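# Fetch SOC bottle from fridge to bench, shut door

## Task

Among the four bottles in the refrigerator's bin, find the one with the letters SOC, lift it out and set it upright on the bench, keeping the other three upright inside the refrigerator, and close the refrigerator door. If no bottle reads SOC, take none out, close the door, and press the CALL key on the operator panel until it latches down; a wrong CALL press cannot be reversed.

## Robot and tools

Robot: two six-joint arms, left_arm and right_arm, each with a two-finger gripper and wrist camera, on carriages left_rail and right_rail sharing one floor track. left_rail is always the one toward +y; these names do not match image sides.

Scene frame: fixed to the table, metres. Table top z = 0, +z up, +x the direction the arms face, +y to their left. The track runs along y at x = 0 (y = 0 mid-track); the table starts at x = 0.17. Each arm base sits at x = 0, y = its carriage position_m, z = 0.04, facing +x. Gripper axes: fingers point along its +z, open and close along its y; a block juts about 10 cm along its +x. end_effector_position is the point between the closed pads; fingertips reach about 33 mm beyond it.

Row format (execute_actions rows and move target): 18 numbers, each -1 to 1, always for both arms: left_arm's 6 joint values (shoulder pan, shoulder lift, elbow, wrist 1, wrist 2, wrist 3), then its gripper position, force_limit, speed, then the same 9 for right_arm. Joint values are offsets, not poses: they count from the Joint targets at the start of the call (not from the previous row), scaled so 1.0 = 1.481 rad for the two shoulder joints and 2.222 rad for the other four. Sending all zeros holds an arm at its targets; repeating a nonzero offset in a new call moves it further. Joint ranges: elbow -3.142 to 3.142 rad, the rest -6.283 to 6.283; asking more than 0.010 rad past a limit is refused, and 'joint sent to its limit' reports a clipped joint. Gripper values are absolute: position +1 fully open (140 mm), pads meet near -0.8, -1 closes until blocked. force_limit -1 to +1 (about 14 N to 58 N per pad on a slow close); speed -1 to +1 (about 30 to 250 mm/s); both start at +1. Faster closes grip much harder. To keep a gripper unchanged, resend its last three numbers; 0 is a real command.

execute_actions: actions is a list with one action (or empty, which just returns images). An action may hold rows (up to 15, each lasting one 1/30 s step), steps (1 to 450, default 15, at least the row count), until, and device commands. After the last row the arms keep heading for that row's target, so give long moves more steps. cameras picks images: names cam_high, cam_bench_left, cam_bench_mid, cam_bench_right, cam_left_wrist, cam_right_wrist, or ["all"].

Carriages: send {"left_rail": {"position_m": y}} (left_rail -0.8 to 1.5, right_rail -1.5 to 0.8, absolute track positions), optionally speed_m_s 0.01 to 1 and acceleration_factor 0.1 to 1; {"stop": true} brakes. Then wait with {"steps": n, "until": {"left_rail": {"position_status": ["!=", "moving"]}}}. until conditions read only rail fields, with comparisons =, !=, <, <=, >, >=, or {"all"/"any": {"status": "ended"}}. Keep carriages at least 0.78 m apart. Let a carriage arrive before aiming its arm at a scene point; an arm travels with its carriage.

move: target is one row or a list of up to 15 rows, all offsets from the same current Joint targets, sharing at most 10 s. speed in rad/s (0.01 to 3.14, default 0.5) caps the fastest joint. blend (rad) rounds corners in a list. stop_force (4 to 120 N) ends an arm's path on contact; use it with a low speed for touches, omit it when backing away from a contact. zero (default true) rezeros before a stop_force move. blocking=false returns early; then call wait or stop before new rows or moves. The result adds a move: line (done, off_target, moving, held, fault; limits=held if steps were withheld).

wait: seconds 0 to 10, holds commands. stop: brakes a running move (not carriages). zoom_image: camera plus region [x0, y0, x1, y1] in pixels, at most 504 by 504, of the latest image; use it to read bottle lettering. zero_wrist_force: arm = left_arm or right_arm. finished_scene: ends the scene irreversibly; check the goal first.

Results: Joint positions and velocities per arm (rail in m, then six joints in rad); Joint targets, the base for the next offsets; end_effector_position, quat_wxyz and velocities in the scene frame (can be off by centimetres); Joint torques; Wrist force and torque in the gripper's own axes. Gripper object_status: 0 moving, 1 blocked opening, 2 blocked closing (a grip; check for this after closing), 3 reached target or pads met. position_measured is counts: 3 open, about 139 = 60 mm, 230 pads touching. Rail position_status: moving, done, contact_stop, time_out, stopped, stopped_with_arm, stopped_for_other_arm, stopped_for_other_carriage; position_answer taken or not_taken. 'joint command not followed' means the clearance check altered targets.

Cautions: grip with the fingertip quarter of the pads; deeper grips fold fingers and hold narrow parts poorly; fingertips pressed into a surface fold silently. Joints move at most 2.09 or 3.14 rad/s, so big motions may need several calls. Arms are stiff: pushing past firm contact trips a torque fault or a force fault (about 150 N), stopping the arm 10 s. Never let arms or grippers press each other. Don't knock bottles over, drop them from height, slam the door, or let anything leave the table. Long reaching or holding loads heats motors (MOTOR HOT at 70 °C, stop at 85 °C). Thinking time lets the scene run on.

Each tool is called after "Request:" in YAML: its name, and indented under it one key for each argument.

## Session

Request:
execute_actions:
  actions: []

Scene clock: 0.00 s.
left_arm: end_effector_position=(+0.3563, +1.2645, +0.5790) position_measured=3 object_status=3 end_effector_quat_wxyz=(+0.000, +0.000, +1.000, +0.000) | right_arm: end_effector_position=(+0.3563, -1.2921, +0.5790) position_measured=3 object_status=3 end_effector_quat_wxyz=(+0.000, +0.000, +1.000, +0.000)
Joint positions: left_arm=[1.186 -0.281 -2.157 1.821 -1.235 -1.571 -0.281] | right_arm=[-1.371 -0.281 -2.157 1.821 -1.235 -1.571 -0.281]
Joint velocities: within noise
Joint torques (N m): no reading
Wrist force (N): no reading
Wrist torque (N m): no reading
Wrist force, peak (N): no reading
Joint targets: left_arm=[1.186 -0.281 -2.157 1.821 -1.235 -1.571 -0.281] | right_arm=[-1.371 -0.281 -2.157 1.821 -1.235 -1.571 -0.281]
Tool commands: left_gripper/position=+1.0 left_gripper/force_limit=+1.0 left_gripper/speed=+1.0 right_gripper/position=+1.0 right_gripper/force_limit=+1.0 right_gripper/speed=+1.0
left_rail: position_m=1.186 position_status=done
right_rail: position_m=-1.371 position_status=done

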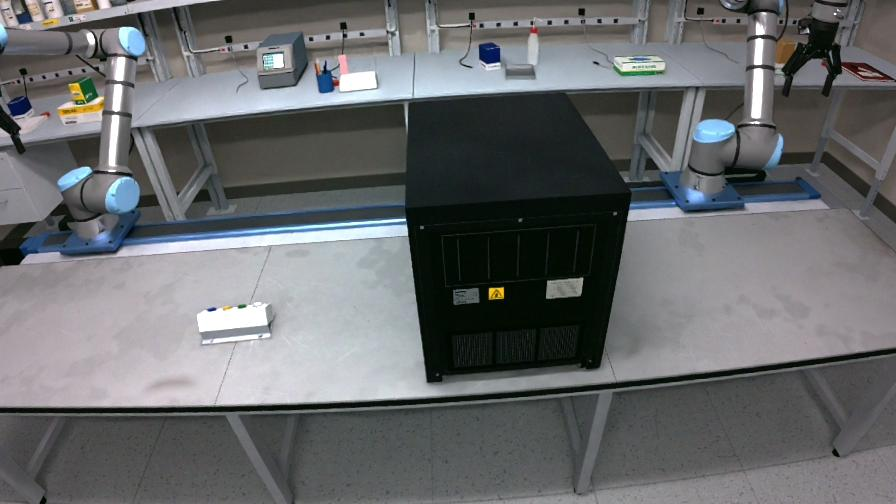

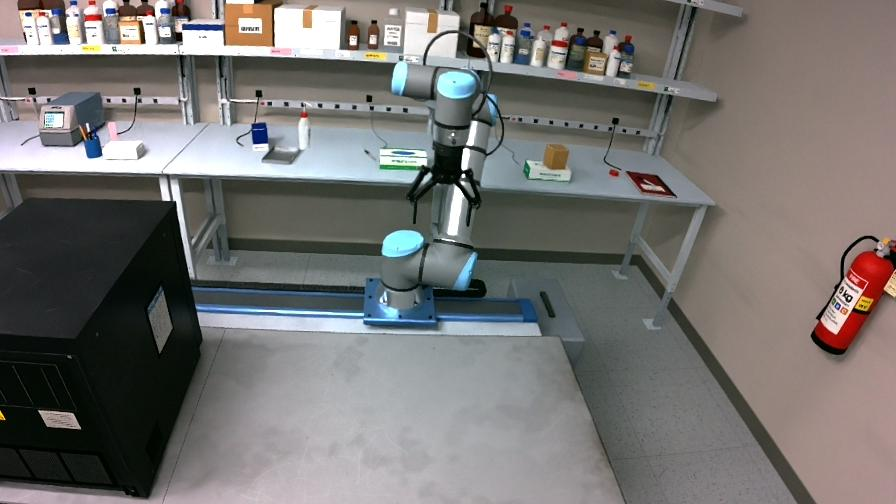

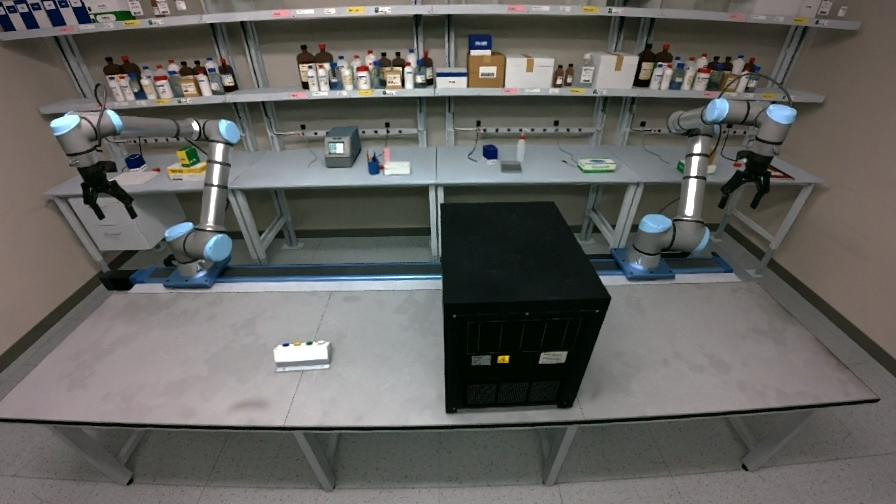

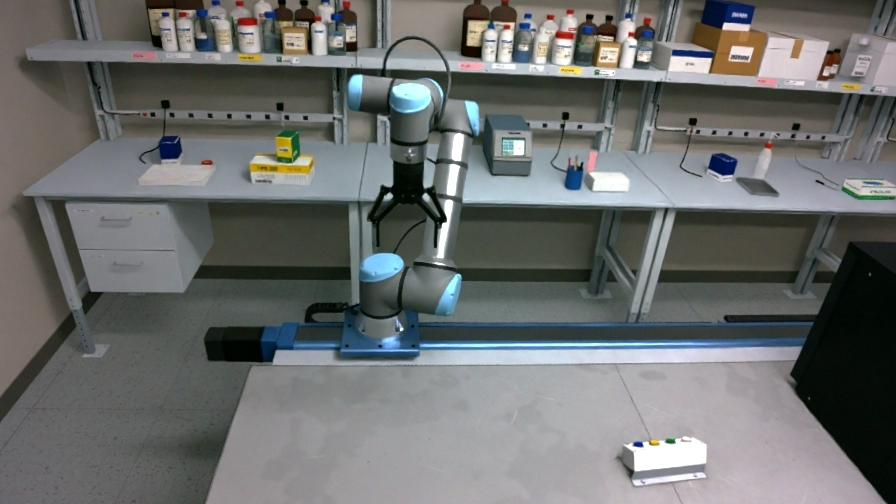

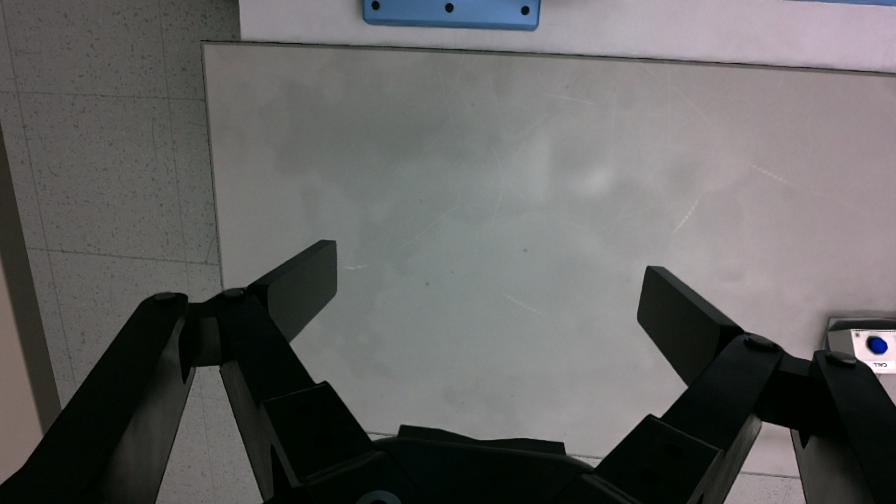

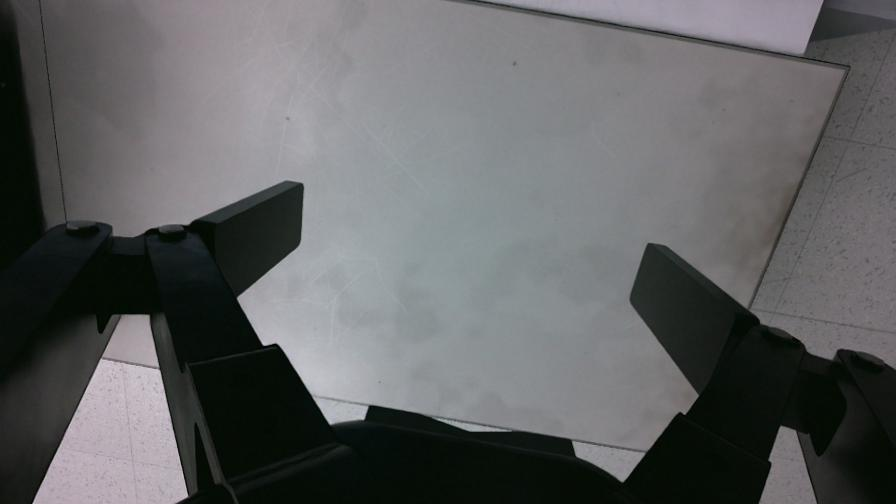

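Request:
move:
  target: [0.9325, 0, 0, 0, -0.405, -0.5805, 1, 1, 1, 0, 0, 0, 0, 0, 0, 1, 1, 1]
  speed: 1.0
  cameras: ["cam_left_wrist", "cam_right_wrist", "cam_bench_mid"]

Scene clock: 65.07 s.
left_arm: end_effector_position=(+0.2278, +1.4298, +0.7078) position_measured=3 object_status=3 end_effector_quat_wxyz=(+0.101, +0.876, -0.210, +0.423) | right_arm: end_effector_position=(+0.3563, -1.2921, +0.5790) position_measured=3 object_status=3 end_effector_quat_wxyz=(+0.000, +0.000, +1.000, +0.000)
Joint positions: left_arm=[1.186 1.1 -2.157 1.821 -1.235 -2.47 -1.57] | right_arm=[-1.371 -0.281 -2.157 1.821 -1.235 -1.571 -0.28]
Joint torques (N m): left_arm=[13.51 1.04 -46.43 -4.47 -5.24 -3.65] | right_arm=[-1.45 -0.09 -48.4 -4.84 -0.47 -0.43]
Wrist force (N): left_arm=[-0.7 -0.4 0.0] | right_arm=[0.2 -0.1 0.0]
Wrist torque (N m): left_arm=[-0.01 0.09 -0.15] | right_arm=[-0.03 -0.06 0.00]
Wrist force, peak (N): left_arm=[-1.5 -0.2 -1.8] | right_arm=[0.6 0.2 0.2]
Joint targets: left_arm=[1.186 1.101 -2.157 1.821 -1.235 -2.471 -1.570] | right_arm=[-1.371 -0.281 -2.157 1.821 -1.235 -1.571 -0.281]
left_rail: position_m=1.186 position_status=done
right_rail: position_m=-1.371 position_status=done
move: done
Images, in order (width x height): cam_bench_mid 896x504, cam_left_wrist 896x504, cam_right_wrist 896x504.

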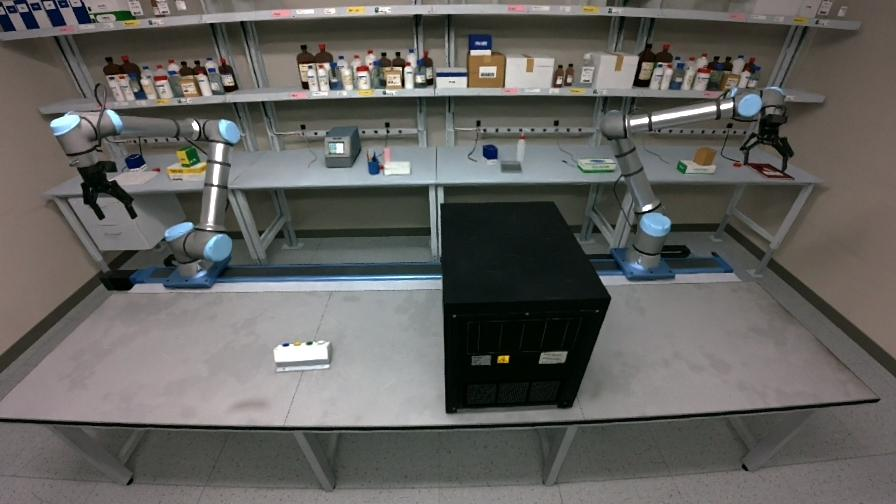

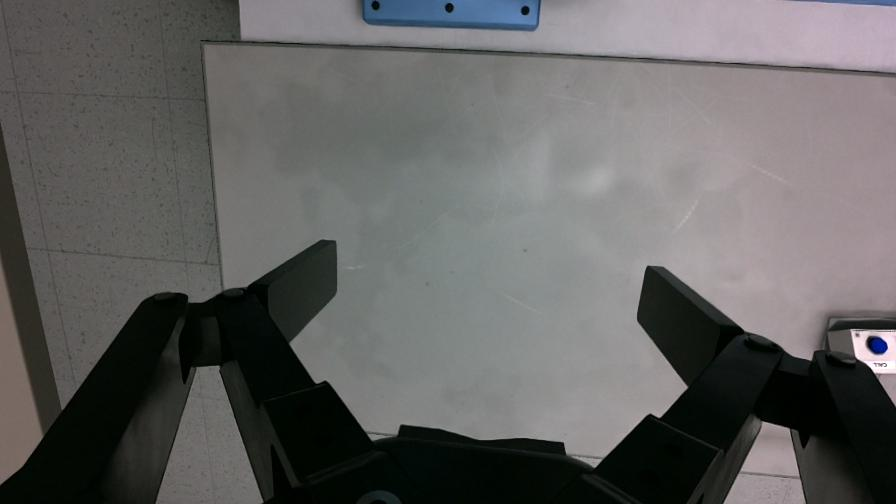

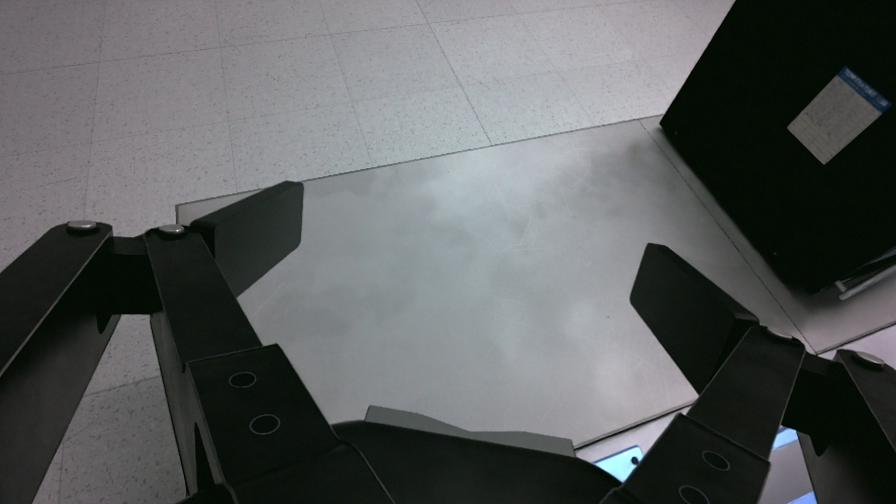

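Request:
execute_actions:
  actions:
    - {"left_rail": {"position_m": 0.45, "acceleration_factor": 0.5}, "steps": 200, "until": {"left_rail": {"position_status": ["!=", "moving"]}}}
  cameras: ["cam_right_wrist", "cam_bench_mid"]

Scene clock: 69.00 s.
left_arm: end_effector_position=(+0.2278, +0.6940, +0.7078) position_measured=3 object_status=3 end_effector_quat_wxyz=(+0.101, +0.876, -0.210, +0.423) | right_arm: end_effector_position=(+0.3563, -1.2921, +0.5790) position_measured=3 object_status=3 end_effector_quat_wxyz=(+0.000, +0.000, +1.000, +0.000)
Joint positions: left_arm=[0.45 1.101 -2.157 1.821 -1.235 -2.471 -1.57] | right_arm=[-1.371 -0.281 -2.157 1.821 -1.235 -1.571 -0.28]
Joint torques (N m): left_arm=[-5.22 -0.53 -46.73 -4.88 -3.22 -2.91] | right_arm=[0.74 -0.51 -48 -4.82 -0.32 -0.68]
Wrist force (N): left_arm=[-0.5 -0.6 -0.2] | right_arm=[0.0 0.0 0.3]
Wrist torque (N m): left_arm=[-0.04 0.04 -0.15] | right_arm=[0.00 0.00 0.00]
Wrist force, peak (N): left_arm=[-1.1 -1.9 -0.6] | right_arm=[0.4 0.2 0.4]
Joint targets: left_arm=[0.450 1.101 -2.157 1.821 -1.235 -2.471 -1.570] | right_arm=[-1.371 -0.281 -2.157 1.821 -1.235 -1.571 -0.281]
Tool commands: left_gripper/position=+1.0 left_gripper/force_limit=+1.0 left_gripper/speed=+1.0 right_gripper/position=+1.0 right_gripper/force_limit=+1.0 right_gripper/speed=+1.0
left_rail: position_m=0.450 position_status=done
right_rail: position_m=-1.371 position_status=done
Images, in order (width x height): cam_bench_mid 896x504, cam_right_wrist 896x504.

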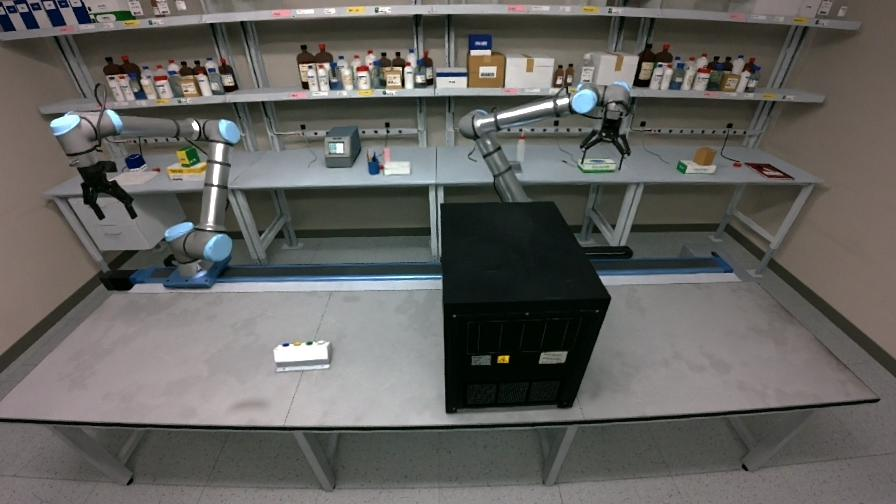

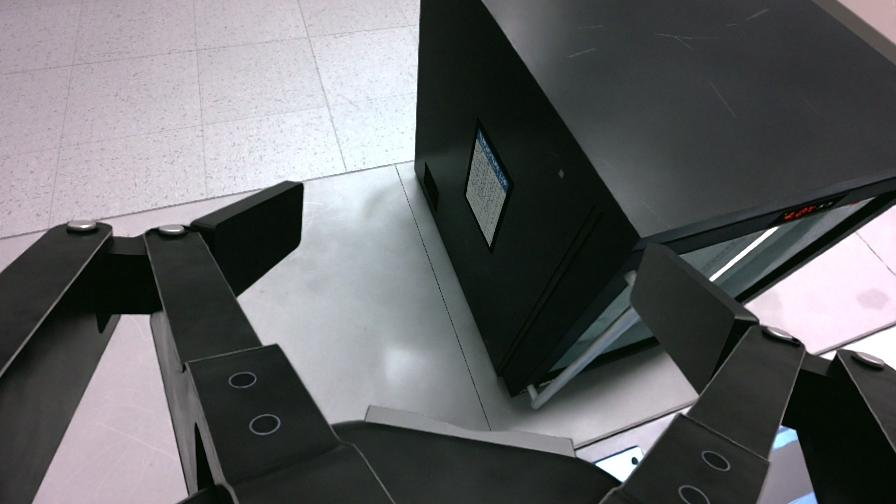

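Request:
move:
  target: [0.3174, 0, 0, 0, -0.0585, 0, 1, 1, 1, 0, 0, 0, 0, 0, 0, 1, 1, 1]
  speed: 1.0
  cameras: ["cam_right_wrist"]

Request:
execute_actions:
  actions:
    - {"left_rail": {"position_m": -0.05, "acceleration_factor": 0.5}, "steps": 200, "until": {"left_rail": {"position_status": ["!=", "moving"]}}}
  cameras: ["cam_right_wrist"]

Scene clock: 79.73 s.
left_arm: end_effector_position=(+0.1179, +0.7706, +0.7442) position_measured=3 object_status=3 end_effector_quat_wxyz=(+0.000, +0.870, +0.000, +0.492) | right_arm: end_effector_position=(+0.3563, -1.2921, +0.5790) position_measured=3 object_status=3 end_effector_quat_wxyz=(+0.000, +0.000, +1.000, +0.000)
Joint positions: left_arm=[0.45 1.571 -2.157 1.821 -1.235 -2.601 -1.57] | right_arm=[-1.371 -0.281 -2.157 1.821 -1.235 -1.571 -0.28]
Joint torques (N m): left_arm=[10.39 0.22 -46.69 -4.57 -5.99 -2.37] | right_arm=[-0.5 -0.6 -47.84 -4.9 -0.52 -0.76]
Wrist force (N): left_arm=[-0.8 -0.4 -0.3] | right_arm=[0.1 0.1 0.1]
Wrist torque (N m): left_arm=[0.03 0.12 -0.16] | right_arm=[0.02 -0.03 0.00]
Wrist force, peak (N): left_arm=[-1.6 -0.2 -2.2] | right_arm=[0.5 0.1 0.5]
Joint targets: left_arm=[0.450 1.571 -2.157 1.821 -1.235 -2.601 -1.570] | right_arm=[-1.371 -0.281 -2.157 1.821 -1.235 -1.571 -0.281]
left_rail: position_m=0.450 position_status=done
right_rail: position_m=-1.371 position_status=done
move: done
Images, in order (width x height): cam_right_wrist 896x504.

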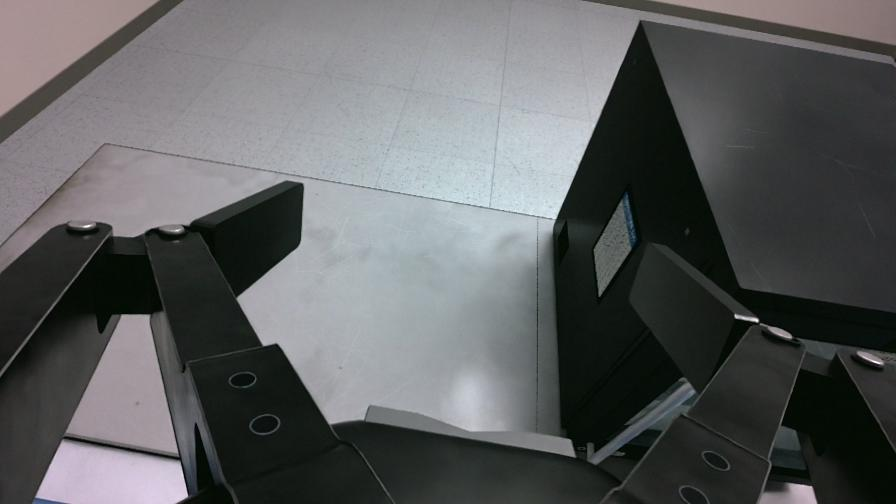

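Scene clock: 81.83 s.
left_arm: end_effector_position=(+0.1177, +0.2707, +0.7442) position_measured=3 object_status=3 end_effector_quat_wxyz=(+0.000, +0.870, +0.000, +0.492) | right_arm: end_effector_position=(+0.3563, -1.2921, +0.5790) position_measured=3 object_status=3 end_effector_quat_wxyz=(+0.000, +0.000, +1.000, +0.000)
Joint positions: left_arm=[-0.05 1.571 -2.157 1.821 -1.235 -2.601 -1.57] | right_arm=[-1.371 -0.281 -2.157 1.821 -1.235 -1.571 -0.28]
Joint torques (N m): left_arm=[-6.02 3.01 -47.36 -4.47 -4.65 -1.7] | right_arm=[1.35 -0.32 -47.25 -5.11 -0.4 -0.65]
Wrist force (N): left_arm=[-0.5 -0.3 -0.1] | right_arm=[0.0 0.0 -0.1]
Wrist torque (N m): left_arm=[0.06 0.05 -0.16] | right_arm=[0.00 -0.01 0.00]
Wrist force, peak (N): left_arm=[-0.9 -2.9 0.0] | right_arm=[0.5 0.1 0.0]
Joint targets: left_arm=[-0.050 1.571 -2.157 1.821 -1.235 -2.601 -1.570] | right_arm=[-1.371 -0.281 -2.157 1.821 -1.235 -1.571 -0.281]
Tool commands: left_gripper/position=+1.0 left_gripper/force_limit=+1.0 left_gripper/speed=+1.0 right_gripper/position=+1.0 right_gripper/force_limit=+1.0 right_gripper/speed=+1.0
left_rail: position_m=-0.050 position_status=done
right_rail: position_m=-1.371 position_status=done
Images, in order (width x height): cam_right_wrist 896x504.

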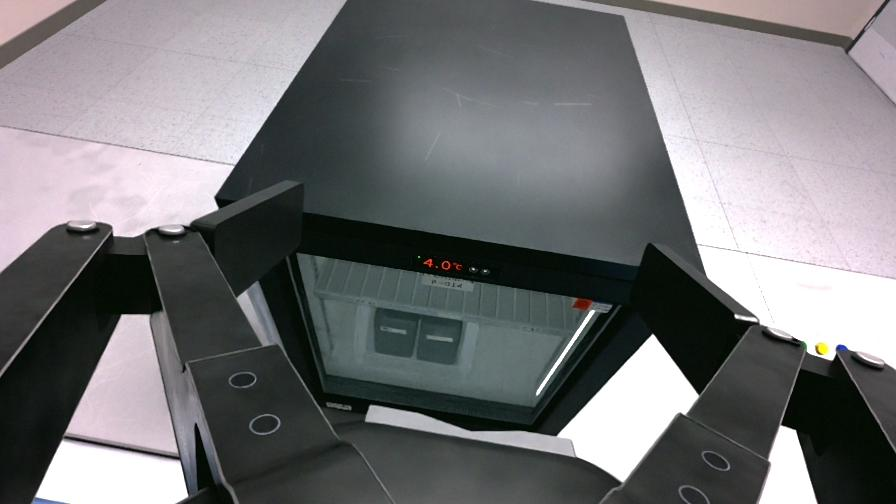

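Request:
zoom_image:
  camera: "cam_right_wrist"
  region: [280, 200, 680, 440]

Scaled by 1.260 from the camera's 896x504 image, which has a finer 1280x720 frame.

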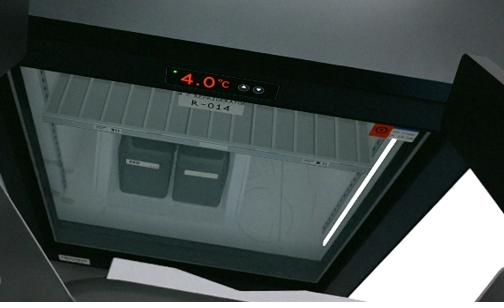

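Request:
move:
  target: [0.2222, 0.3498, 0.2273, 0.2466, -0.095, 0.707, 1, 1, 1, 0, 0, 0, 0, 0, 0, 1, 1, 1]
  speed: 1.0
  cameras: ["cam_right_wrist", "cam_bench_mid"]

Scene clock: 108.47 s.
left_arm: end_effector_position=(+0.0957, +0.3102, +0.6140) position_measured=3 object_status=3 end_effector_quat_wxyz=(+0.048, +0.843, -0.029, +0.535) | right_arm: end_effector_position=(+0.3563, -1.2921, +0.5790) position_measured=3 object_status=3 end_effector_quat_wxyz=(+0.000, +0.000, +1.000, +0.000)
Joint positions: left_arm=[-0.05 1.66 -2.017 1.957 -1.087 -2.658 -1.155] | right_arm=[-1.371 -0.281 -2.157 1.821 -1.235 -1.571 -0.28]
Joint torques (N m): left_arm=[-12.75 -31.2 -54.12 -7.26 0.28 -3.13] | right_arm=[0.3 -0.33 -47.24 -5.11 -0.82 -0.74]
Wrist force (N): left_arm=[-1.0 0.1 0.0] | right_arm=[0.0 -0.2 0.1]
Wrist torque (N m): left_arm=[0.18 0.18 -0.18] | right_arm=[-0.04 -0.01 0.00]
Wrist force, peak (N): left_arm=[-16.3 -3.6 3.8] | right_arm=[0.6 0.4 0.2]
Joint targets: left_arm=[-0.050 1.660 -2.017 1.957 -1.087 -2.658 -1.155] | right_arm=[-1.371 -0.281 -2.157 1.821 -1.235 -1.571 -0.281]
left_rail: position_m=-0.050 position_status=done
right_rail: position_m=-1.371 position_status=done
move: held (left_arm; a check stopped the path); limits=held; left_arm: the wrist 3 is farthest, 1.155 rad from its target
joint command not followed: on one or more control steps a check withheld the commanded joint targets of the left arm, and it was not sent them on those steps.
cause: the commanded joint targets, or the way to them, would bring two parts of the arm too close to each other (its gripper and another part of the arm, with joints 5 (wrist 1) to 7 (wrist 3) between them, 9 mm apart when it was first held).
Images, in order (width x height): cam_bench_mid 896x504, cam_right_wrist 896x504.

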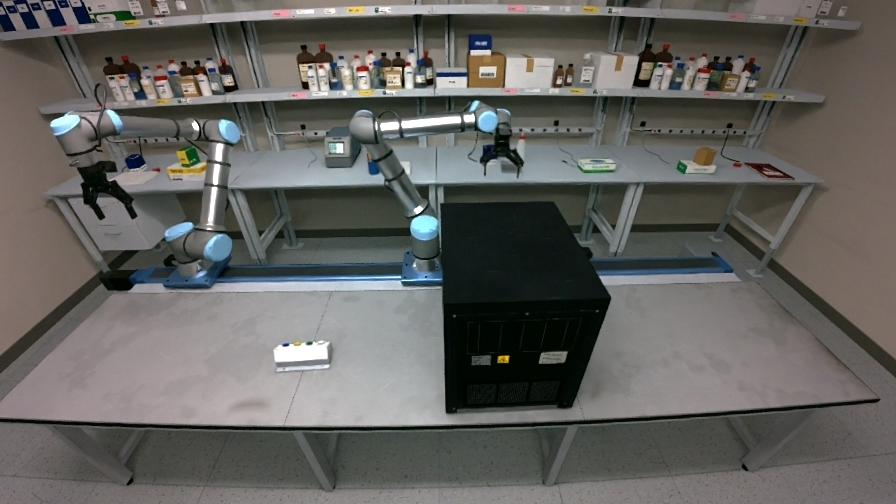

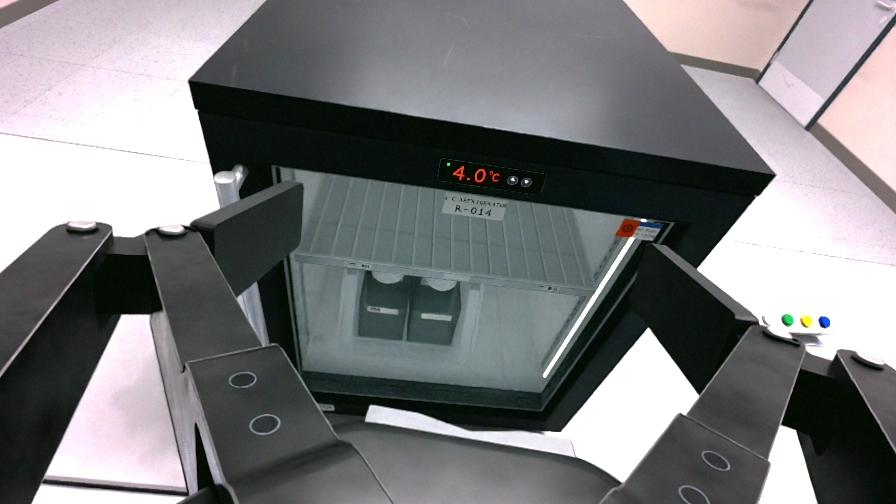

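Request:
zoom_image:
  camera: "cam_right_wrist"
  region: [330, 230, 510, 370]

Request:
zoom_image:
  camera: "cam_right_wrist"
  region: [180, 140, 500, 420]

Scaled by 2.800 from the camera's 896x504 image, which has a finer 1280x720 frame.

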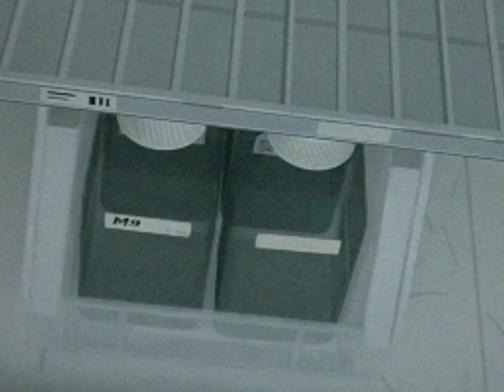

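Scaled by 1.575 from the camera's 896x504 image, which has a finer 1280x720 frame.

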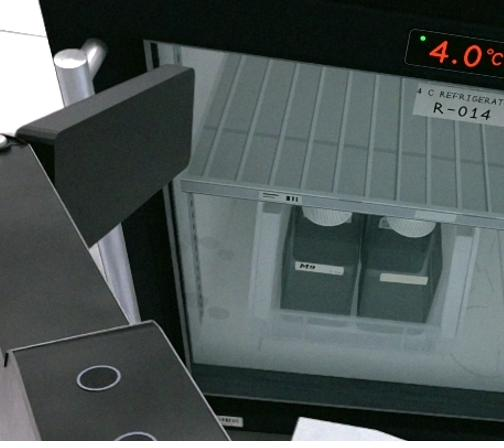

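Request:
execute_actions:
  actions:
    - {"left_rail": {"position_m": 1.186}, "steps": 200, "until": {"left_rail": {"position_status": ["!=", "moving"]}}}
  cameras: ["cam_right_wrist"]

Scene clock: 149.70 s.
left_arm: end_effector_position=(+0.0957, +1.5462, +0.6141) position_measured=3 object_status=3 end_effector_quat_wxyz=(+0.048, +0.843, -0.029, +0.534) | right_arm: end_effector_position=(+0.3563, -1.2921, +0.5790) position_measured=3 object_status=3 end_effector_quat_wxyz=(+0.000, +0.000, +1.000, +0.000)
Joint positions: left_arm=[1.186 1.66 -2.017 1.957 -1.087 -2.658 -1.155] | right_arm=[-1.371 -0.281 -2.157 1.821 -1.235 -1.571 -0.28]
Joint torques (N m): left_arm=[14.37 -29.3 -43.44 -3.92 -2.45 -3.03] | right_arm=[-0.77 -3.93 -47.26 -5.18 -0.72 -0.94]
Wrist force (N): left_arm=[-0.6 -0.2 0.0] | right_arm=[0.3 0.1 -0.2]
Wrist torque (N m): left_arm=[0.12 0.11 -0.17] | right_arm=[0.02 -0.07 0.00]
Wrist force, peak (N): left_arm=[-1.2 -1.4 0.1] | right_arm=[0.5 0.2 0.5]
Joint targets: left_arm=[1.186 1.660 -2.017 1.957 -1.087 -2.658 -1.155] | right_arm=[-1.371 -0.281 -2.157 1.821 -1.235 -1.571 -0.281]
Tool commands: left_gripper/position=+1.0 left_gripper/force_limit=+1.0 left_gripper/speed=+1.0 right_gripper/position=+1.0 right_gripper/force_limit=+1.0 right_gripper/speed=+1.0
left_rail: position_m=1.186 position_status=done
right_rail: position_m=-1.371 position_status=done
Images, in order (width x height): cam_right_wrist 896x504.

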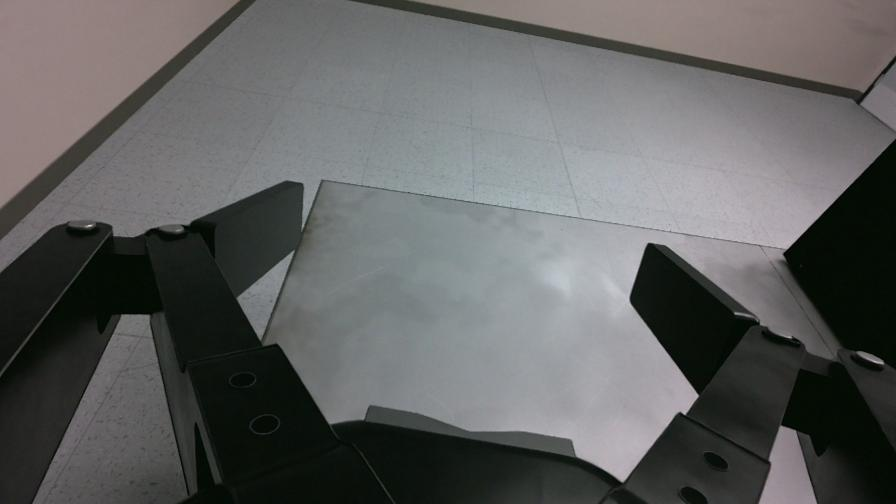

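Request:
move:
  target: [-0.952, -0.0945, -0.0612, -0.0666, 0.4892, 0.3933, 1, 1, 1, 0, 0, 0, 0, 0, 0, 1, 1, 1]
  speed: 1.2

Request:
move:
  target: [-0.979, 0, 0, 0, 0, 0, 1, 1, 1, 0, 0, 0, 0, 0, 0, 1, 1, 1]
  speed: 1.2

Scene clock: 154.73 s.
left_arm: end_effector_position=(+0.2676, +1.4340, +0.5790) position_measured=3 object_status=3 end_effector_quat_wxyz=(+0.000, -0.263, +0.965, +0.000) end_effector_velocity=(+0.001, -0.001, +0.001) end_effector_angular_velocity=(+0.003, -0.002, -0.007) | right_arm: end_effector_position=(+0.3563, -1.2921, +0.5790) position_measured=3 object_status=3 end_effector_quat_wxyz=(+0.000, +0.000, +1.000, +0.000)
Joint positions: left_arm=[1.186 0.25 -2.157 1.821 -1.235 -1.571 -0.281] | right_arm=[-1.371 -0.281 -2.157 1.821 -1.235 -1.571 -0.28]
Joint velocities: left_arm=[0 -0.005 -0.001 -0.001 -0.001 0.003 0.002] | right_arm=[within noise]
Joint torques (N m): left_arm=[-8.25 -17.71 -52.65 -8 3.08 2.84] | right_arm=[-0.19 -4.28 -46.7 -5.16 -0.75 -1]
Wrist force (N): left_arm=[0.3 -0.1 -0.3] | right_arm=[0.2 0.0 -0.1]
Wrist torque (N m): left_arm=[-0.03 -0.08 -0.13] | right_arm=[0.00 -0.05 0.00]
Wrist force, peak (N): left_arm=[-1.9 0.3 -1.7] | right_arm=[0.6 -0.3 -0.1]
Joint targets: left_arm=[1.186 0.250 -2.157 1.821 -1.235 -1.571 -0.281] | right_arm=[-1.371 -0.281 -2.157 1.821 -1.235 -1.571 -0.281]
left_rail: position_m=1.186 position_status=done
right_rail: position_m=-1.371 position_status=done
move: done

Scene clock: 156.90 s.
left_arm: end_effector_position=(+0.2785, +0.9503, +0.5791) position_measured=3 object_status=3 end_effector_quat_wxyz=(+0.000, +0.443, +0.896, +0.000) end_effector_velocity=(-0.001, -0.002, -0.001) end_effector_angular_velocity=(+0.002, +0.000, -0.006) | right_arm: end_effector_position=(+0.3563, -1.2921, +0.5790) position_measured=3 object_status=3 end_effector_quat_wxyz=(+0.000, +0.000, +1.000, +0.000)
Joint positions: left_arm=[1.186 -1.2 -2.157 1.821 -1.235 -1.571 -0.281] | right_arm=[-1.371 -0.281 -2.157 1.821 -1.235 -1.571 -0.28]
Joint velocities: left_arm=[0 -0.005 0.001 0.001 0 0.001 0.001] | right_arm=[within noise]
Joint torques (N m): left_arm=[-11.32 9.07 -47.59 -7.14 2.43 2.26] | right_arm=[-0.21 -4.31 -46.67 -4.93 -0.83 -0.89]
Wrist force (N): left_arm=[-0.2 -0.3 -0.3] | right_arm=[0.2 0.0 0.0]
Wrist torque (N m): left_arm=[-0.07 0.03 -0.13] | right_arm=[0.00 -0.05 -0.01]
Wrist force, peak (N): left_arm=[-0.7 -3.1 0.1] | right_arm=[0.5 0.1 -0.3]
Joint targets: left_arm=[1.186 -1.200 -2.157 1.821 -1.235 -1.571 -0.281] | right_arm=[-1.371 -0.281 -2.157 1.821 -1.235 -1.571 -0.281]
left_rail: position_m=1.186 position_status=done
right_rail: position_m=-1.371 position_status=done
move: done

Request:
move:
  target:
    - [-0.6752, 0.36, -0.0185, 0.1323, 0.2354, 0.0635, 1, 1, 1, 0, 0, 0, 0, 0, 0, 1, 1, 1]
    - [-0.6053, 0.7193, -0.0369, 0.2644, 0.4704, 0.1265, 1, 1, 1, 0, 0, 0, 0, 0, 0, 1, 1, 1]
  speed: 0.8
  blend: [0.1, 0]
  cameras: ["cam_right_wrist", "cam_bench_mid"]

Scene clock: 167.93 s.
left_arm: end_effector_position=(+0.1202, +0.4599, +0.2999) position_measured=3 object_status=3 end_effector_quat_wxyz=(+0.001, +0.707, +0.000, +0.707) end_effector_velocity=(+0.000, -0.001, -0.002) end_effector_angular_velocity=(+0.005, -0.003, -0.001) | right_arm: end_effector_position=(+0.3563, -1.2921, +0.5790) position_measured=3 object_status=3 end_effector_quat_wxyz=(+0.000, +0.000, +1.000, +0.000)
Joint positions: left_arm=[1.186 -2.097 -1.092 1.739 -0.648 -0.526 0] | right_arm=[-1.371 -0.281 -2.157 1.821 -1.235 -1.571 -0.28]
Joint velocities: left_arm=[0 0.001 0.005 -0.001 0.001 0.002 0] | right_arm=[within noise]
Joint torques (N m): left_arm=[10.33 -65.96 -41.04 5.55 3.06 2.1] | right_arm=[-0.14 -6.16 -46.29 -5.11 -1.2 -1.02]
Wrist force (N): left_arm=[-1.5 -0.1 0.5] | right_arm=[0.1 0.1 0.0]
Wrist torque (N m): left_arm=[0.25 0.35 -0.42] | right_arm=[0.02 -0.02 0.00]
Wrist force, peak (N): left_arm=[-5.1 1.4 1.1] | right_arm=[0.6 0.2 0.0]
Joint targets: left_arm=[1.186 -2.097 -1.092 1.739 -0.648 -0.526 0.000] | right_arm=[-1.371 -0.281 -2.157 1.821 -1.235 -1.571 -0.281]
left_rail: position_m=1.186 position_status=done
right_rail: position_m=-1.371 position_status=done
move: done
Images, in order (width x height): cam_bench_mid 896x504, cam_right_wrist 896x504.

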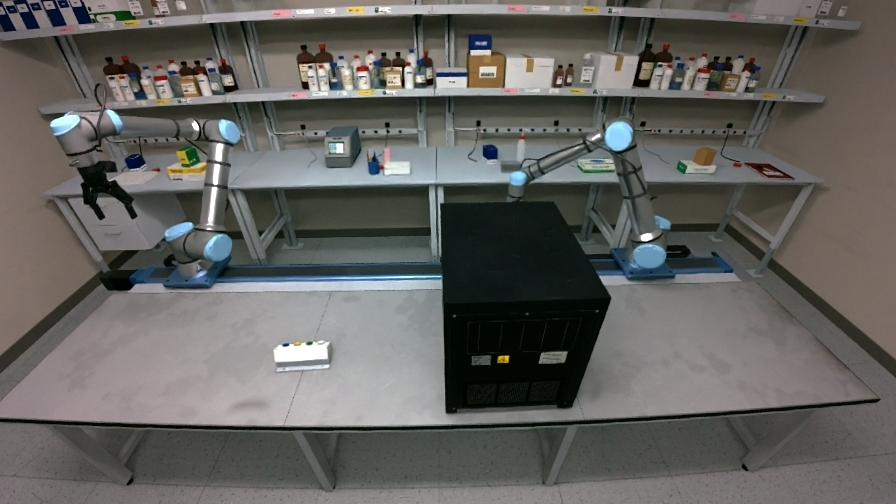

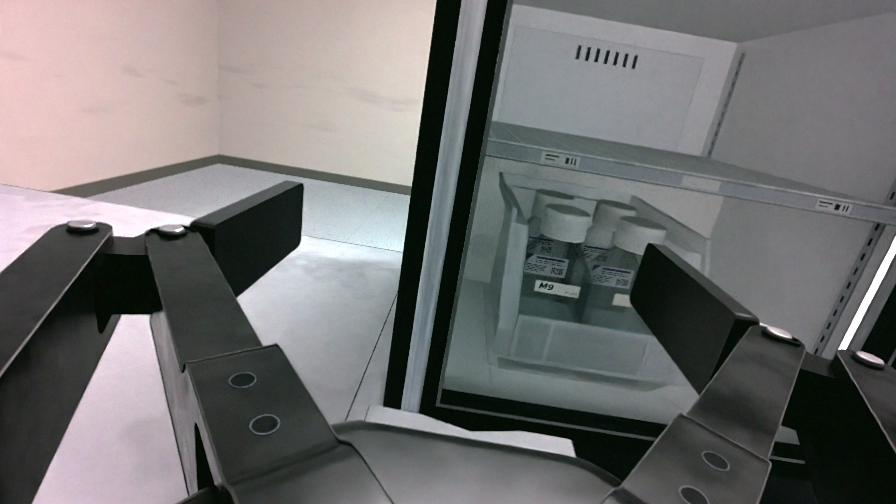

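Request:
zoom_image:
  camera: "cam_right_wrist"
  region: [490, 160, 680, 340]

Request:
zoom_image:
  camera: "cam_right_wrist"
  region: [360, 0, 896, 504]

Scaled by 2.653 from the camera's 896x504 image, which has a finer 1280x720 frame.

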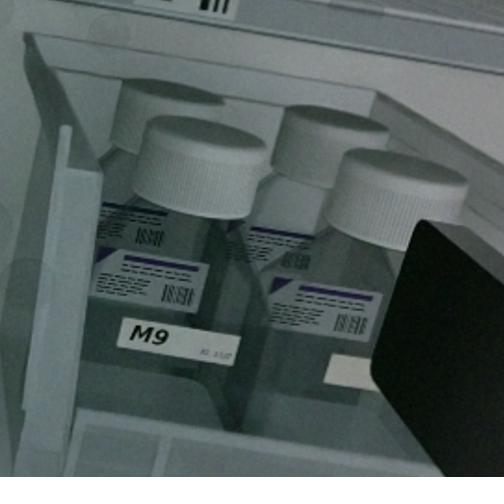

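Region (360, 0, 896, 504) is 536x504 pixels. A region can be at most 504 by 504 pixels.

Request:
move:
  target: [0.0515, -0.029, 0.0312, -0.0114, 0.0342, 0, 1, 1, 1, 0, 0, 0, 0, 0, 0, 1, 1, 1]
  speed: 0.3
  cameras: ["cam_right_wrist"]

Scene clock: 176.63 s.
left_arm: end_effector_position=(+0.1902, +0.4748, +0.2996) position_measured=3 object_status=3 end_effector_quat_wxyz=(+0.000, +0.707, +0.000, +0.707) | right_arm: end_effector_position=(+0.3563, -1.2921, +0.5790) position_measured=3 object_status=3 end_effector_quat_wxyz=(+0.000, +0.000, +1.000, +0.000)
Joint positions: left_arm=[1.186 -2.021 -1.134 1.808 -0.673 -0.45 0] | right_arm=[-1.371 -0.281 -2.157 1.821 -1.235 -1.571 -0.28]
Joint torques (N m): left_arm=[11.24 -100.99 -26.09 -2.01 2.35 1.65] | right_arm=[-0.36 -6.23 -45.95 -5.01 -1.04 -1.04]
Wrist force (N): left_arm=[-1.7 0.2 0.5] | right_arm=[0.3 0.1 0.0]
Wrist torque (N m): left_arm=[0.31 0.39 -0.42] | right_arm=[0.02 -0.07 0.00]
Wrist force, peak (N): left_arm=[-1.9 -0.1 2.0] | right_arm=[0.5 0.2 -0.3]
Joint targets: left_arm=[1.186 -2.021 -1.135 1.808 -0.673 -0.450 0.000] | right_arm=[-1.371 -0.281 -2.157 1.821 -1.235 -1.571 -0.281]
left_rail: position_m=1.186 position_status=done
right_rail: position_m=-1.371 position_status=done
move: done
Images, in order (width x height): cam_right_wrist 896x504.

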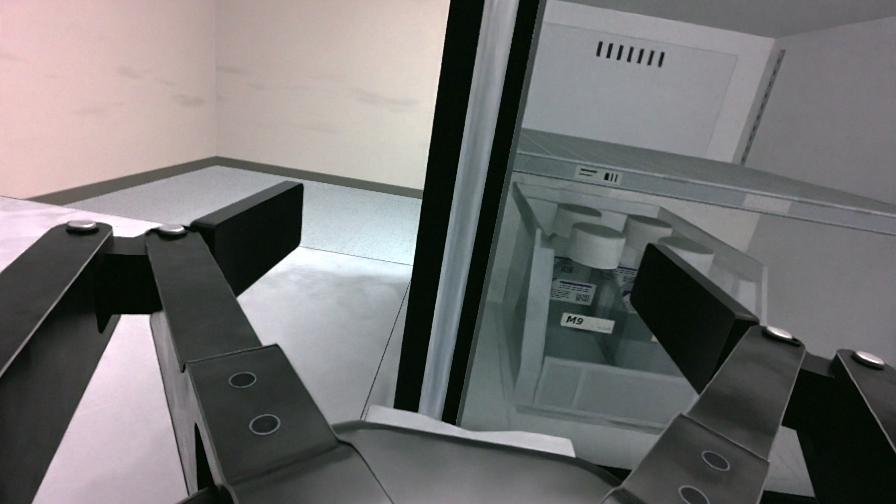

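Request:
move:
  target: [0.0379, -0.0117, 0.0124, -0.0046, 0.0252, 0, 1, 1, 1, 0, 0, 0, 0, 0, 0, 1, 1, 1]
  speed: 0.1
  stop_force: 12
  cameras: ["cam_right_wrist"]

Scene clock: 184.23 s.
left_arm: end_effector_position=(+0.2358, +0.4800, +0.2995) position_measured=3 object_status=3 end_effector_quat_wxyz=(+0.000, +0.707, +0.000, +0.707) | right_arm: end_effector_position=(+0.3563, -1.2921, +0.5790) position_measured=3 object_status=3 end_effector_quat_wxyz=(+0.000, +0.000, +1.000, +0.000)
Joint positions: left_arm=[1.186 -1.965 -1.152 1.836 -0.684 -0.394 0] | right_arm=[-1.371 -0.281 -2.157 1.821 -1.235 -1.571 -0.28]
Joint torques (N m): left_arm=[14.06 -99.34 -25.91 -2.4 3.07 1.87] | right_arm=[-0.67 -7.44 -45.37 -4.96 -1.08 -1.09]
Wrist force (N): left_arm=[-1.6 0.0 0.4] | right_arm=[-0.2 0.1 0.0]
Wrist torque (N m): left_arm=[0.28 0.38 -0.41] | right_arm=[0.02 0.03 0.00]
Wrist force, peak (N): left_arm=[-2.2 0.2 0.6] | right_arm=[0.6 -0.1 0.2]
Joint targets: left_arm=[1.186 -1.965 -1.152 1.836 -0.684 -0.394 0.000] | right_arm=[-1.371 -0.281 -2.157 1.821 -1.235 -1.571 -0.281]
left_rail: position_m=1.186 position_status=done
right_rail: position_m=-1.371 position_status=done
move: done
Images, in order (width x height): cam_right_wrist 896x504.

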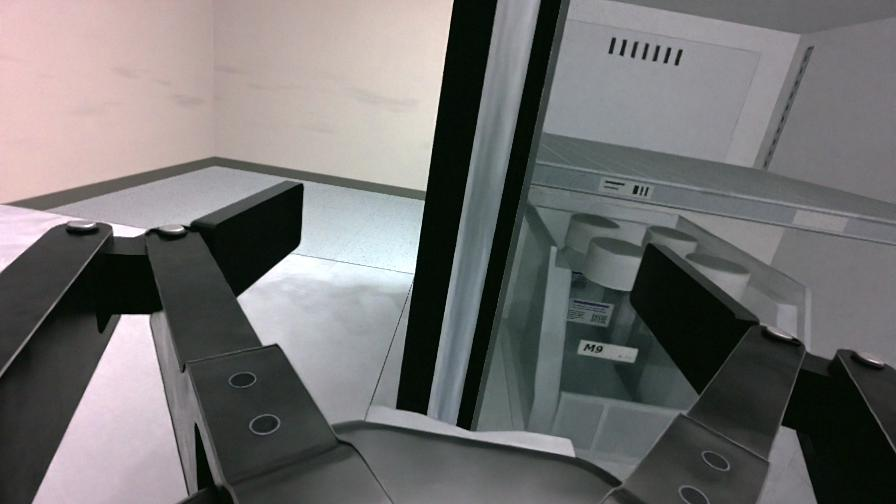

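Request:
execute_actions:
  actions:
    - {"rows": [[0, 0, 0, 0, 0, 0, -1, -1, -1, 0, 0, 0, 0, 0, 0, 1, 1, 1]], "steps": 180}
  cameras: ["cam_right_wrist"]

Scene clock: 193.50 s.
left_arm: end_effector_position=(+0.2358, +0.4800, +0.2995) position_measured=205 object_status=2 end_effector_quat_wxyz=(+0.000, +0.707, +0.000, +0.707) | right_arm: end_effector_position=(+0.3563, -1.2921, +0.5790) position_measured=3 object_status=3 end_effector_quat_wxyz=(+0.000, +0.000, +1.000, +0.000)
Joint positions: left_arm=[1.186 -1.965 -1.152 1.836 -0.684 -0.394 0] | right_arm=[-1.371 -0.281 -2.157 1.821 -1.235 -1.571 -0.28]
Joint torques (N m): left_arm=[11.55 -96.92 -26.4 7.6 -13.71 1.91] | right_arm=[0.12 -8.56 -45.37 -5.05 -1.23 -1.29]
Wrist force (N): left_arm=[-3.1 28.7 4.5] | right_arm=[0.1 0.4 0.1]
Wrist torque (N m): left_arm=[-0.30 0.35 -0.48] | right_arm=[0.09 -0.03 -0.01]
Wrist force, peak (N): left_arm=[-2.9 28.9 4.4] | right_arm=[0.4 0.5 -0.2]
Joint targets: left_arm=[1.186 -1.965 -1.152 1.836 -0.684 -0.394 0.000] | right_arm=[-1.371 -0.281 -2.157 1.821 -1.235 -1.571 -0.281]
left_rail: position_m=1.186 position_status=done
right_rail: position_m=-1.371 position_status=done
Images, in order (width x height): cam_right_wrist 896x504.

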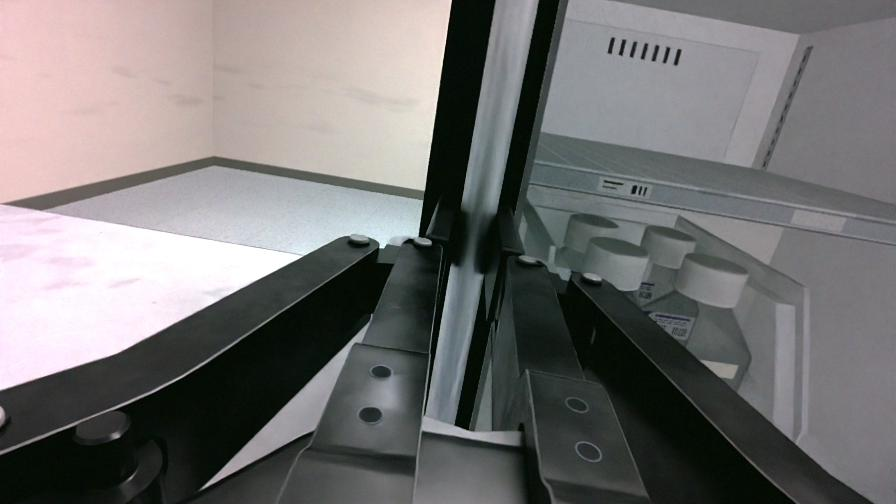

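Request:
move:
  target: [0.00073, 0.00182, -0.00185, 0.00063, 0.00049, 0, -1, -1, -1, 0, 0, 0, 0, 0, 0, 1, 1, 1]
  speed: 0.02

Scene clock: 198.80 s.
left_arm: end_effector_position=(+0.2358, +0.4782, +0.2994) position_measured=206 object_status=2 end_effector_quat_wxyz=(+0.000, +0.707, +0.000, +0.707) | right_arm: end_effector_position=(+0.3563, -1.2921, +0.5790) position_measured=3 object_status=3 end_effector_quat_wxyz=(+0.000, +0.000, +1.000, +0.000)
Joint positions: left_arm=[1.186 -1.964 -1.149 1.832 -0.682 -0.393 0] | right_arm=[-1.371 -0.281 -2.157 1.821 -1.235 -1.571 -0.28]
Joint torques (N m): left_arm=[12.49 -56.67 -41.17 4.74 3.06 1.61] | right_arm=[-1.15 -7.82 -45.59 -4.98 -1.4 -1.34]
Wrist force (N): left_arm=[-1.5 -0.1 0.7] | right_arm=[0.5 -0.2 0.1]
Wrist torque (N m): left_arm=[0.25 0.29 -0.41] | right_arm=[-0.04 -0.11 0.00]
Wrist force, peak (N): left_arm=[-3.3 29.0 4.3] | right_arm=[0.5 -0.2 0.1]
Joint targets: left_arm=[1.186 -1.964 -1.149 1.832 -0.682 -0.393 0.000] | right_arm=[-1.371 -0.281 -2.157 1.821 -1.235 -1.571 -0.281]
left_rail: position_m=1.186 position_status=done
right_rail: position_m=-1.371 position_status=done
move: done

Request:
execute_actions:
  actions:
    - {"rows": [[0, 0, 0, 0, 0, 0, -0.98, 0, -1, 0, 0, 0, 0, 0, 0, 1, 1, 1]], "steps": 40}

Request:
move:
  target: [-0.01607, 0.00498, -0.00516, 0.00184, -0.01071, 0, -0.98, 0, -1, 0, 0, 0, 0, 0, 0, 1, 1, 1]
  speed: 0.03
  cameras: ["cam_right_wrist"]

Scene clock: 211.93 s.
left_arm: end_effector_position=(+0.2358, +0.4780, +0.2994) position_measured=210 object_status=2 end_effector_quat_wxyz=(+0.000, +0.707, +0.000, +0.707) | right_arm: end_effector_position=(+0.3563, -1.2921, +0.5790) position_measured=3 object_status=3 end_effector_quat_wxyz=(+0.000, +0.000, +1.000, +0.000)
Joint positions: left_arm=[1.186 -1.964 -1.149 1.832 -0.682 -0.393 0] | right_arm=[-1.371 -0.281 -2.157 1.821 -1.235 -1.571 -0.28]
Joint torques (N m): left_arm=[11.55 -58.57 -37.22 4.13 -2.02 1.59] | right_arm=[-0.95 -10.56 -45.26 -5.04 -1.37 -1.49]
Wrist force (N): left_arm=[-0.7 -0.8 -1.2] | right_arm=[0.1 0.1 -0.1]
Wrist torque (N m): left_arm=[0.48 0.01 -0.61] | right_arm=[0.03 -0.02 -0.01]
Wrist force, peak (N): left_arm=[-0.9 -1.0 -1.4] | right_arm=[0.6 0.4 -0.1]
Joint targets: left_arm=[1.186 -1.964 -1.149 1.832 -0.682 -0.393 0.000] | right_arm=[-1.371 -0.281 -2.157 1.821 -1.235 -1.571 -0.281]
left_rail: position_m=1.186 position_status=done
right_rail: position_m=-1.371 position_status=done

Scene clock: 213.07 s.
left_arm: end_effector_position=(+0.2170, +0.4756, +0.2994) position_measured=210 object_status=2 end_effector_quat_wxyz=(+0.000, +0.707, +0.000, +0.707) | right_arm: end_effector_position=(+0.3563, -1.2921, +0.5790) position_measured=3 object_status=3 end_effector_quat_wxyz=(+0.000, +0.000, +1.000, +0.000)
Joint positions: left_arm=[1.186 -1.987 -1.142 1.821 -0.678 -0.416 0] | right_arm=[-1.371 -0.281 -2.157 1.821 -1.235 -1.571 -0.28]
Joint torques (N m): left_arm=[-5.71 -61.51 -34.3 6.3 -8.77 2.15] | right_arm=[0.6 -10.59 -45.79 -5.05 -1.66 -1.21]
Wrist force (N): left_arm=[0.4 14.7 4.8] | right_arm=[0.1 0.0 0.2]
Wrist torque (N m): left_arm=[0.36 0.01 -0.59] | right_arm=[-0.01 -0.01 0.00]
Wrist force, peak (N): left_arm=[0.8 2.7 16.1] | right_arm=[0.4 0.2 -0.1]
Joint targets: left_arm=[1.186 -1.987 -1.142 1.820 -0.678 -0.416 0.000] | right_arm=[-1.371 -0.281 -2.157 1.821 -1.235 -1.571 -0.281]
left_rail: position_m=1.186 position_status=done
right_rail: position_m=-1.371 position_status=done
move: done
Images, in order (width x height): cam_right_wrist 896x504.

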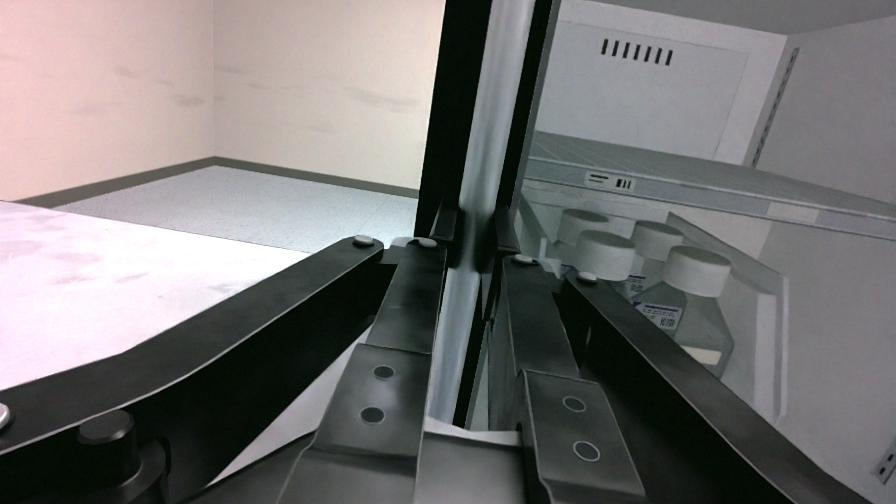

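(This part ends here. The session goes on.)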